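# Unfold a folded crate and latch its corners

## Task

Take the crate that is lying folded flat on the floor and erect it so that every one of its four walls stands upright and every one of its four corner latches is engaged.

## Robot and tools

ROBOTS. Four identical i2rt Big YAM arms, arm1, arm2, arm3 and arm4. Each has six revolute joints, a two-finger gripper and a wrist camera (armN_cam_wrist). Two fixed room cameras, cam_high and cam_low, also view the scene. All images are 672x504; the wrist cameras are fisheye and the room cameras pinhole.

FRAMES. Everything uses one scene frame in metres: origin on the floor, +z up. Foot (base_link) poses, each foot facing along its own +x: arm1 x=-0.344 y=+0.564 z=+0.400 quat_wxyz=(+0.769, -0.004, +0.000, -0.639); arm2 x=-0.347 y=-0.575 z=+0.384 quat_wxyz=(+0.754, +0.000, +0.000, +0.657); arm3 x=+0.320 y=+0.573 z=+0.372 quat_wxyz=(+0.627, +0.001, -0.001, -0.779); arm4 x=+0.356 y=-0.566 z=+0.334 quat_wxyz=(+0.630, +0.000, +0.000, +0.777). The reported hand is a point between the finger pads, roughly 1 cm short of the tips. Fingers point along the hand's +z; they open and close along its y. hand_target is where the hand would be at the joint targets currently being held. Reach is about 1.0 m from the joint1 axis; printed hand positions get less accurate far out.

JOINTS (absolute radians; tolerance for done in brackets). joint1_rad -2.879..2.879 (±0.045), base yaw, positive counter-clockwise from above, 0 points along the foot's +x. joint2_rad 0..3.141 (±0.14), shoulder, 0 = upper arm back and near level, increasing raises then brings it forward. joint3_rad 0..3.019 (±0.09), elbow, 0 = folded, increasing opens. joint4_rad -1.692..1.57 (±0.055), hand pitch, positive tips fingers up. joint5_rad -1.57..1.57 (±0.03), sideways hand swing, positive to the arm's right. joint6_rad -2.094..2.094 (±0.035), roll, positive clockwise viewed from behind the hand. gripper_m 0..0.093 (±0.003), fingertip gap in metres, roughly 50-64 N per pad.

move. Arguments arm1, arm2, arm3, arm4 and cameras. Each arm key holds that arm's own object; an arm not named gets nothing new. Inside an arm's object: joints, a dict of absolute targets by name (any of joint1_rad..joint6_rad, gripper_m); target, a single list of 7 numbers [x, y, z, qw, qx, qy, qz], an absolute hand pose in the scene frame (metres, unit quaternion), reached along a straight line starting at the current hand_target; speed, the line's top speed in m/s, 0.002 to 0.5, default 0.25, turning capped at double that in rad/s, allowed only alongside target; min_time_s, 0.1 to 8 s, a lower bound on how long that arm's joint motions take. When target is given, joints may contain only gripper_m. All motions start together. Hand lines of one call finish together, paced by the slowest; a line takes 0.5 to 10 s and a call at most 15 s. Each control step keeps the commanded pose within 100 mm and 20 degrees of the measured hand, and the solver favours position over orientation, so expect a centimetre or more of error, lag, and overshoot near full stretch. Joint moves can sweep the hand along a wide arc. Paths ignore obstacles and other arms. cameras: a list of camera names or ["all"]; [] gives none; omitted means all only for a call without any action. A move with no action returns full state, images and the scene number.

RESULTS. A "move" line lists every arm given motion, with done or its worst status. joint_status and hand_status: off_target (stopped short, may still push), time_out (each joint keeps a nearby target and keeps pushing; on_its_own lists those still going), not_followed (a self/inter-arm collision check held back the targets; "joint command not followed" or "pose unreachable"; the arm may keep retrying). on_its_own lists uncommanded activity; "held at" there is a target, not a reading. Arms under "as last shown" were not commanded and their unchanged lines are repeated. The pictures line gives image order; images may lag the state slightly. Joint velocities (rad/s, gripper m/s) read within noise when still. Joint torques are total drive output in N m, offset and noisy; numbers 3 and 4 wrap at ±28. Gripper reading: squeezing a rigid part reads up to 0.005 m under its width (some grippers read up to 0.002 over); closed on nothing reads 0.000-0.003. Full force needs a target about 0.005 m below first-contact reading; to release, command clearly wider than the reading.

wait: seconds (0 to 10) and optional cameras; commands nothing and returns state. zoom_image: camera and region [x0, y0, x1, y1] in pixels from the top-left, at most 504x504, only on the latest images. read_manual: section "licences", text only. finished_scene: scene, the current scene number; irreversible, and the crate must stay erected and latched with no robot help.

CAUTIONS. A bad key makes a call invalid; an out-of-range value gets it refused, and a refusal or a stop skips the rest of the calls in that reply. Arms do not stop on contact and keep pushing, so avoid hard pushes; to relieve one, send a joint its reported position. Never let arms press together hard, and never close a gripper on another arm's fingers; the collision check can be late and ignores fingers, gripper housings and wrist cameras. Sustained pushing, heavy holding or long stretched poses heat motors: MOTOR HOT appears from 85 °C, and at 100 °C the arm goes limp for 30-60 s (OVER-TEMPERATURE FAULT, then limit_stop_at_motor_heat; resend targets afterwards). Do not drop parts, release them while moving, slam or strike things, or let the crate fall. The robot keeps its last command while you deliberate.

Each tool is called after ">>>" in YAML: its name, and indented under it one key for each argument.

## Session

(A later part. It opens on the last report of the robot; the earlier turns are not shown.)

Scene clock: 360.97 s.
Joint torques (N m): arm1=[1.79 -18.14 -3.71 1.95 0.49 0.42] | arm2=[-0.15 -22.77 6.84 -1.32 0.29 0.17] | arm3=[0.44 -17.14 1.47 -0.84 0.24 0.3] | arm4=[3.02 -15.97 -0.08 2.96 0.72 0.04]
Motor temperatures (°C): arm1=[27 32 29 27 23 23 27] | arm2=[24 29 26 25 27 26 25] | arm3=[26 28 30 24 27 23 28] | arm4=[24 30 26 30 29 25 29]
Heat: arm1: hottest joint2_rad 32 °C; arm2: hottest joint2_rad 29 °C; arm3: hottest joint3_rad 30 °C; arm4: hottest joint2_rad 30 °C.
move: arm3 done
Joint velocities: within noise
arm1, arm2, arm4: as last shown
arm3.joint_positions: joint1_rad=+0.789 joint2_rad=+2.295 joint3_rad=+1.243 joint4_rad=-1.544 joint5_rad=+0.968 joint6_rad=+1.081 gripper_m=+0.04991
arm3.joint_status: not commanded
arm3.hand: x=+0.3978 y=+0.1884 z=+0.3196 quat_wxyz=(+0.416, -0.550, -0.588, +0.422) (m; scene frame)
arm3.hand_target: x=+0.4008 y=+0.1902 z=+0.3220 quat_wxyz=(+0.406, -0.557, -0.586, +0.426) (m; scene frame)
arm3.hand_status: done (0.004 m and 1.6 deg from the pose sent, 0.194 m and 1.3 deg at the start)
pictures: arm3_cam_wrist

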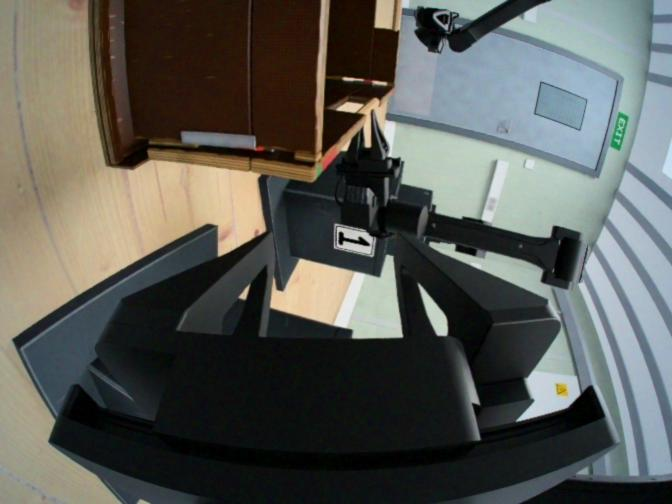

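>>> zoom_image:
  camera: "arm3_cam_wrist"
  region: [150, 100, 350, 190]

>>> move:
  arm3: {"target": [0.402, -0.080, 0.320, -0.4047, 0.557, 0.5868, -0.4263], "speed": 0.25}
  cameras: ["arm3_cam_wrist"]

>>> zoom_image:
  camera: "arm3_cam_wrist"
  region: [80, 0, 380, 200]

Scaled by 2.520 from the camera's 672x504 image, which has a finer 960x720 frame.

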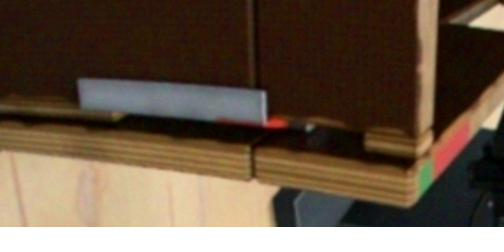

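Scene clock: 364.23 s.
Joint torques (N m): arm1=[2.08 -18.49 -3.55 1.83 0.5 0.38] | arm2=[-0.15 -22.77 6.86 -1.31 0.29 0.18] | arm3=[-1.26 -19.55 8.79 -1.32 0.8 0.01] | arm4=[3.02 -15.97 -0.09 2.96 0.72 0.04]
Motor temperatures (°C): arm1=[27 32 29 27 23 23 27] | arm2=[24 29 26 25 27 26 25] | arm3=[26 28 30 24 27 23 28] | arm4=[24 30 26 30 29 25 29]
Heat: arm1: hottest joint2_rad 32 °C; arm2: hottest joint2_rad 29 °C; arm3: hottest joint3_rad 30 °C; arm4: hottest joint2_rad 30 °C.
move: arm3 off_target
Joint velocities: within noise
arm1.joint_positions: joint1_rad=+0.869 joint2_rad=+2.607 joint3_rad=+0.802 joint4_rad=+1.502 joint5_rad=+0.993 joint6_rad=-1.311 gripper_m=+0.01679
arm1.joint_status: not commanded
arm1.hand: x=-0.0216 y=+0.2112 z=+0.2431 quat_wxyz=(-0.012, +0.016, -0.761, +0.649) (m; scene frame)
arm1.hand_target: x=-0.0261 y=+0.2254 z=+0.2437 quat_wxyz=(-0.017, +0.021, -0.766, +0.643) (m; scene frame)
arm1.hand_status: not commanded
arm2: as last shown
arm3.joint_positions: joint1_rad=+0.588 joint2_rad=+2.610 joint3_rad=+2.105 joint4_rad=-1.663 joint5_rad=+1.135 joint6_rad=+0.684 gripper_m=+0.04991
arm3.joint_status: not commanded
arm3.hand: x=+0.4037 y=-0.0749 z=+0.3291 quat_wxyz=(+0.370, -0.559, -0.603, +0.433) (m; scene frame)
arm3.hand_target: x=+0.4002 y=-0.0802 z=+0.3175 quat_wxyz=(+0.378, -0.554, -0.605, +0.429) (m; scene frame)
arm3.hand_status: off_target (0.011 m and 4.5 deg from the pose sent, 0.268 m and 1.6 deg at the start; a joint's target at an end of its range on 36 of 66 steps)
arm4.joint_positions: joint1_rad=+0.893 joint2_rad=+2.351 joint3_rad=+0.773 joint4_rad=+1.213 joint5_rad=+1.022 joint6_rad=-1.249 gripper_m=+0.01672
arm4.joint_status: not commanded
arm4.hand: x=-0.0115 y=-0.2126 z=+0.2456 quat_wxyz=(-0.638, +0.770, +0.016, -0.018) (m; scene frame)
arm4.hand_target: x=-0.0088 y=-0.2208 z=+0.2511 quat_wxyz=(-0.643, +0.765, +0.018, -0.017) (m; scene frame)
arm4.hand_status: not commanded
pictures: arm3_cam_wrist

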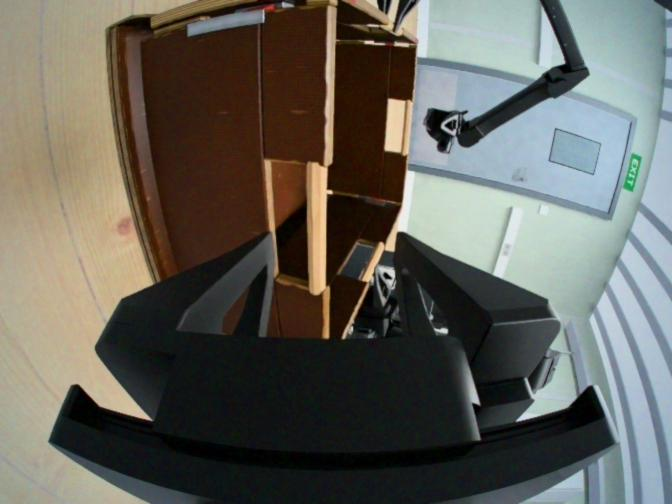

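Scaled by 1.680 from the camera's 672x504 image, which has a finer 960x720 frame.

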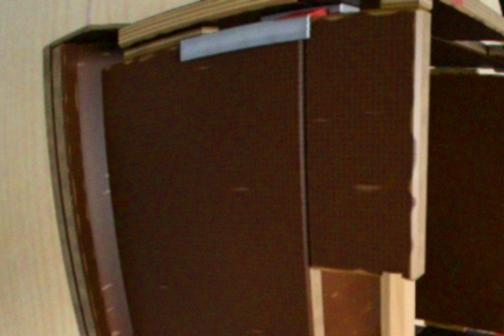

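>>> move:
  arm2: {"target": [-0.441, -0.195, 0.320, -0.4263, 0.5868, -0.557, 0.4047], "speed": 0.25}
  arm3: {"target": [0.402, 0.190, 0.320, -0.4047, 0.557, 0.5868, -0.4263], "speed": 0.3}
  cameras: ["arm2_cam_wrist", "arm3_cam_wrist"]

>>> zoom_image:
  camera: "arm2_cam_wrist"
  region: [150, 100, 350, 190]

>>> zoom_image:
  camera: "arm3_cam_wrist"
  region: [150, 100, 350, 190]

Scene clock: 371.30 s.
Joint torques (N m): arm1=[1.67 -18.55 -3.51 1.92 0.48 0.4] | arm2=[-0.79 -21.13 2.48 -0.69 0.17 0.18] | arm3=[0.44 -16.85 1.32 -0.94 0.25 0.27] | arm4=[2.96 -15.97 -0.09 2.96 0.72 0.04]
Motor temperatures (°C): arm1=[27 32 29 27 23 23 27] | arm2=[24 29 26 25 27 26 25] | arm3=[26 28 30 24 27 23 28] | arm4=[24 30 26 30 29 25 29]
Heat: arm1: hottest joint2_rad 32 °C; arm2: hottest joint2_rad 29 °C; arm3: hottest joint3_rad 30 °C; arm4: hottest joint2_rad 30 °C.
move: arm2 off_target; arm3 done
Joint velocities: within noise
arm1, arm4: as last shown
arm2.joint_positions: joint1_rad=+0.747 joint2_rad=+2.349 joint3_rad=+1.262 joint4_rad=-1.544 joint5_rad=+0.941 joint6_rad=+1.104 gripper_m=+0.04989
arm2.joint_status: not commanded
arm2.hand: x=-0.4371 y=-0.1995 z=+0.3124 quat_wxyz=(-0.423, +0.591, -0.542, +0.422) (m; scene frame)
arm2.hand_target: x=-0.4420 y=-0.1951 z=+0.3217 quat_wxyz=(-0.427, +0.587, -0.557, +0.404) (m; scene frame)
arm2.hand_status: off_target (0.010 m and 2.7 deg from the pose sent, 0.175 m and 0.7 deg at the start)
arm3.joint_positions: joint1_rad=+0.793 joint2_rad=+2.294 joint3_rad=+1.245 joint4_rad=-1.547 joint5_rad=+0.965 joint6_rad=+1.086 gripper_m=+0.04991
arm3.joint_status: not commanded
arm3.hand: x=+0.4000 y=+0.1887 z=+0.3205 quat_wxyz=(+0.415, -0.551, -0.588, +0.423) (m; scene frame)
arm3.hand_target: x=+0.4027 y=+0.1906 z=+0.3226 quat_wxyz=(+0.405, -0.558, -0.586, +0.427) (m; scene frame)
arm3.hand_status: done (0.002 m and 1.4 deg from the pose sent, 0.265 m and 4.5 deg at the start)
pictures: arm2_cam_wrist, arm3_cam_wrist

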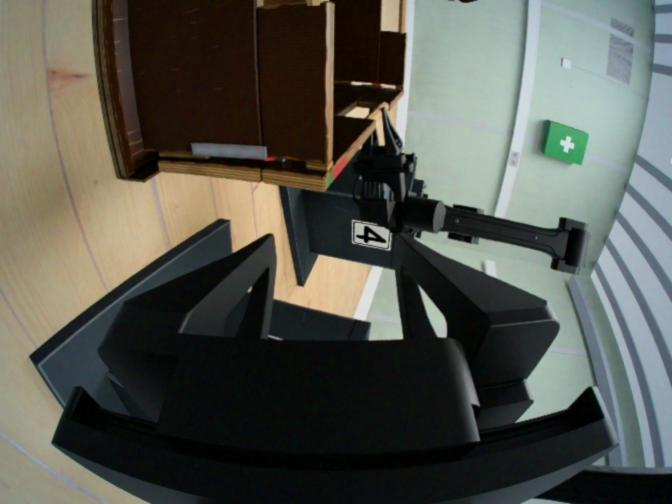

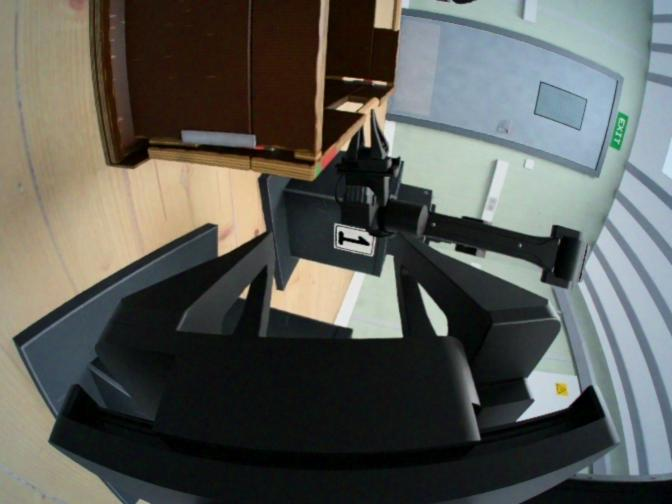

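Scaled by 2.520 from the camera's 672x504 image, which has a finer 960x720 frame.

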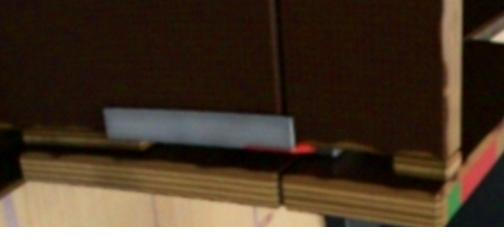

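Scaled by 2.520 from the camera's 672x504 image, which has a finer 960x720 frame.

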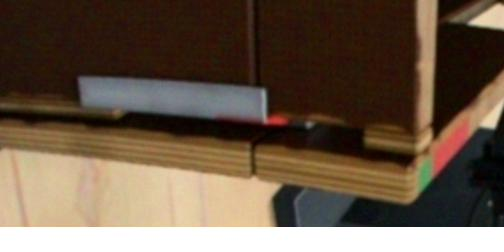

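>>> move:
  arm1: {"joints": {"gripper_m": 0.05}}
  arm4: {"joints": {"gripper_m": 0.05}}
  cameras: ["cam_high", "cam_low"]

>>> zoom_image:
  camera: "cam_high"
  region: [240, 210, 430, 420]

Scene clock: 373.70 s.
Joint torques (N m): arm1=[0.15 -18.02 -1.39 2.02 0.34 0.28] | arm2=[0.21 -21.19 2.48 -0.68 0.18 0.18] | arm3=[-0.26 -16.97 1.59 -1.05 0.27 0.29] | arm4=[2.55 -15.56 1.07 2.25 0.16 0.05]
Motor temperatures (°C): arm1=[27 32 29 27 23 23 27] | arm2=[24 29 26 25 27 26 25] | arm3=[26 28 30 24 27 23 28] | arm4=[24 30 26 30 29 25 29]
Heat: arm1: hottest joint2_rad 32 °C; arm2: hottest joint2_rad 29 °C; arm3: hottest joint3_rad 30 °C; arm4: hottest joint2_rad 30 °C.
move: arm1 done; arm4 done
Joint velocities: within noise
arm1.joint_positions: joint1_rad=+0.896 joint2_rad=+2.605 joint3_rad=+0.769 joint4_rad=+1.502 joint5_rad=+0.998 joint6_rad=-1.296 gripper_m=+0.04995
arm1.joint_status: all done
arm1.hand: x=-0.0250 y=+0.2266 z=+0.2417 quat_wxyz=(-0.013, +0.028, -0.765, +0.643) (m; scene frame)
arm1.hand_target: x=-0.0225 y=+0.2284 z=+0.2440 quat_wxyz=(-0.020, +0.023, -0.765, +0.643) (m; scene frame)
arm1.hand_status: not commanded
arm2, arm3: as last shown
arm3.hand_target: x=+0.4027 y=+0.1906 z=+0.3226 quat_wxyz=(+0.405, -0.557, -0.586, +0.427) (m; scene frame)
arm4.joint_positions: joint1_rad=+0.912 joint2_rad=+2.348 joint3_rad=+0.754 joint4_rad=+1.229 joint5_rad=+1.037 joint6_rad=-1.259 gripper_m=+0.04994
arm4.joint_status: all done
arm4.hand: x=-0.0096 y=-0.2220 z=+0.2475 quat_wxyz=(-0.640, +0.768, +0.022, -0.015) (m; scene frame)
arm4.hand_target: x=-0.0107 y=-0.2246 z=+0.2506 quat_wxyz=(-0.643, +0.766, +0.025, -0.017) (m; scene frame)
arm4.hand_status: not commanded
pictures: cam_high, cam_low

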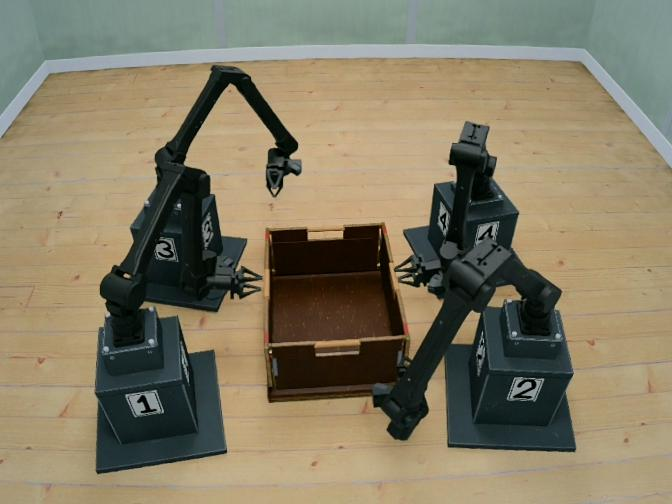

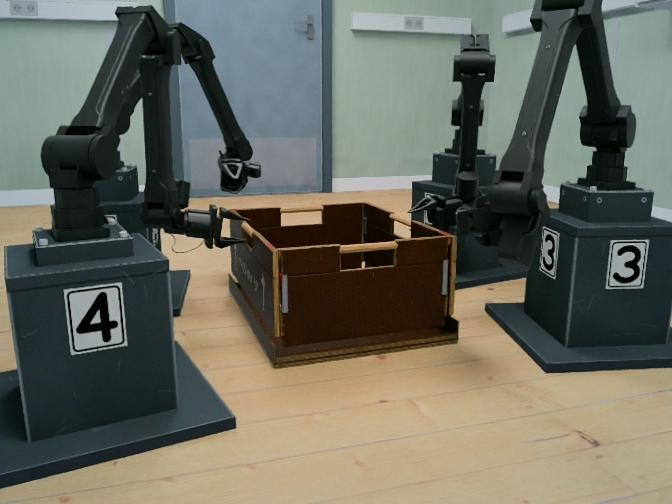

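Scaled by 2.400 from the camera's 672x504 image, which has a finer 960x720 frame.

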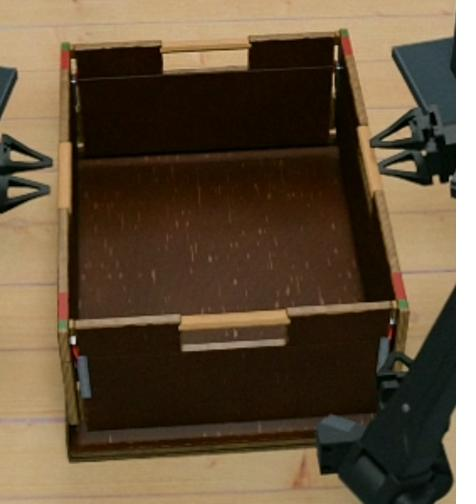

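>>> move:
  arm1: {"target": [-0.026, 0.288, 0.255, -0.020, 0.023, -0.765, 0.643], "speed": 0.1}
  arm4: {"target": [-0.010, -0.285, 0.262, -0.643, 0.766, 0.025, -0.017], "speed": 0.1}
  cameras: ["cam_high", "cam_low", "arm4_cam_wrist", "arm1_cam_wrist"]

>>> zoom_image:
  camera: "cam_low"
  region: [210, 190, 480, 390]

>>> zoom_image:
  camera: "cam_high"
  region: [240, 210, 430, 420]

Scene clock: 377.77 s.
Joint torques (N m): arm1=[0.21 -17.49 -2.51 1.55 0.48 0.25] | arm2=[0.21 -21.13 2.48 -0.68 0.17 0.18] | arm3=[-0.09 -16.97 1.43 -0.87 0.21 0.27] | arm4=[2.61 -14.92 0.64 0.95 0.24 0.38]
Motor temperatures (°C): arm1=[27 32 29 27 23 23 27] | arm2=[24 29 26 25 27 26 25] | arm3=[26 29 30 24 27 23 27] | arm4=[24 30 26 30 28 25 29]
Heat: arm1: hottest joint2_rad 32 °C; arm2: hottest joint2_rad 29 °C; arm3: hottest joint3_rad 30 °C; arm4: hottest joint2_rad 30 °C.
move: arm1 done; arm4 done
Joint velocities: within noise
arm1.joint_positions: joint1_rad=+1.051 joint2_rad=+2.574 joint3_rad=+0.690 joint4_rad=+1.450 joint5_rad=+1.143 joint6_rad=-1.173 gripper_m=+0.04996
arm1.joint_status: not commanded
arm1.hand: x=-0.0264 y=+0.2845 z=+0.2514 quat_wxyz=(-0.015, +0.025, -0.764, +0.644) (m; scene frame)
arm1.hand_target: x=-0.0270 y=+0.2877 z=+0.2548 quat_wxyz=(-0.019, +0.023, -0.765, +0.643) (m; scene frame)
arm1.hand_status: done (0.005 m and 0.6 deg from the pose sent, 0.063 m and 1.0 deg at the start)
arm2, arm3: as last shown
arm4.joint_positions: joint1_rad=+1.050 joint2_rad=+2.292 joint3_rad=+0.681 joint4_rad=+1.164 joint5_rad=+1.172 joint6_rad=-1.173 gripper_m=+0.04995
arm4.joint_status: not commanded
arm4.hand: x=-0.0083 y=-0.2791 z=+0.2614 quat_wxyz=(-0.645, +0.764, +0.026, -0.010) (m; scene frame)
arm4.hand_target: x=-0.0067 y=-0.2813 z=+0.2623 quat_wxyz=(-0.644, +0.765, +0.022, -0.013) (m; scene frame)
arm4.hand_status: done (0.006 m and 0.9 deg from the pose sent, 0.065 m and 0.6 deg at the start)
pictures: arm1_cam_wrist, arm4_cam_wrist, cam_high, cam_low

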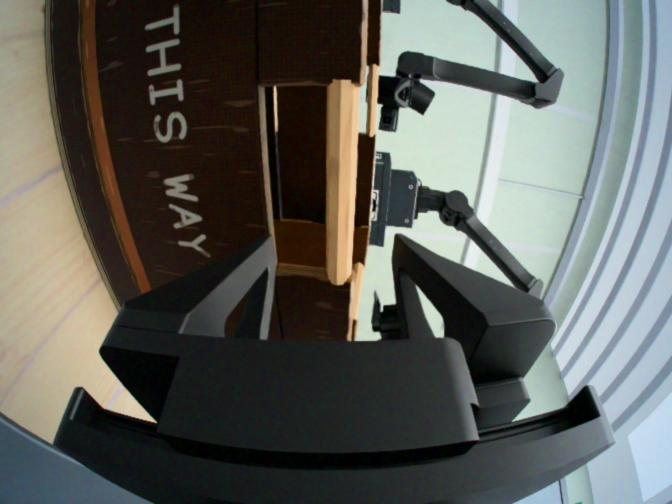

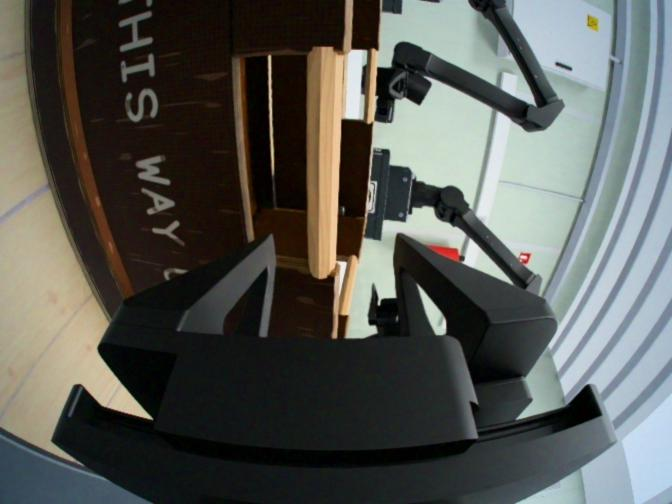

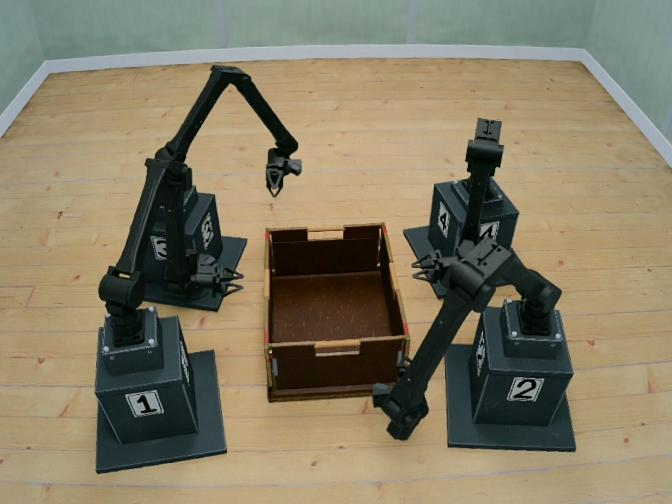

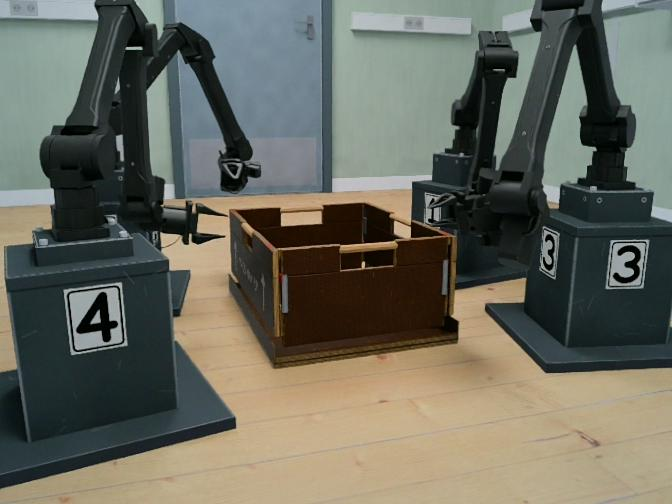

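Scaled by 1.867 from the camera's 672x504 image, which has a finer 960x720 frame.

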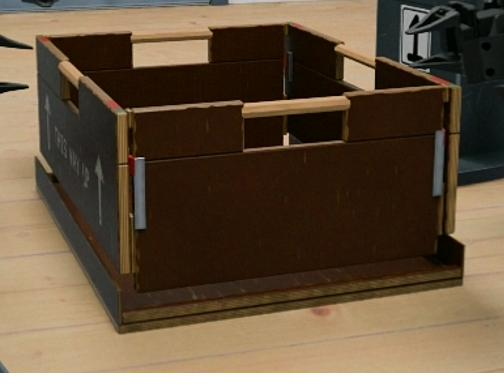

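Scaled by 2.400 from the camera's 672x504 image, which has a finer 960x720 frame.

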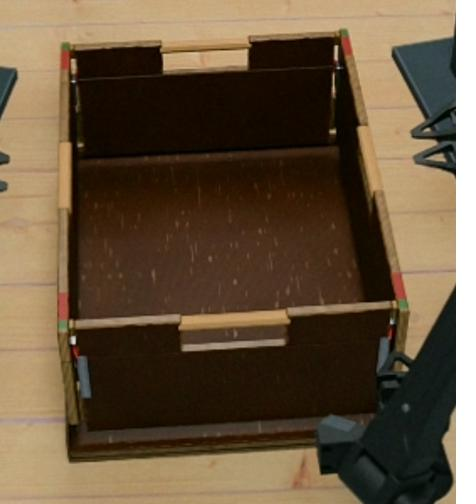

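>>> finished_scene:
  scene: 1

The scene is finished: the task was done.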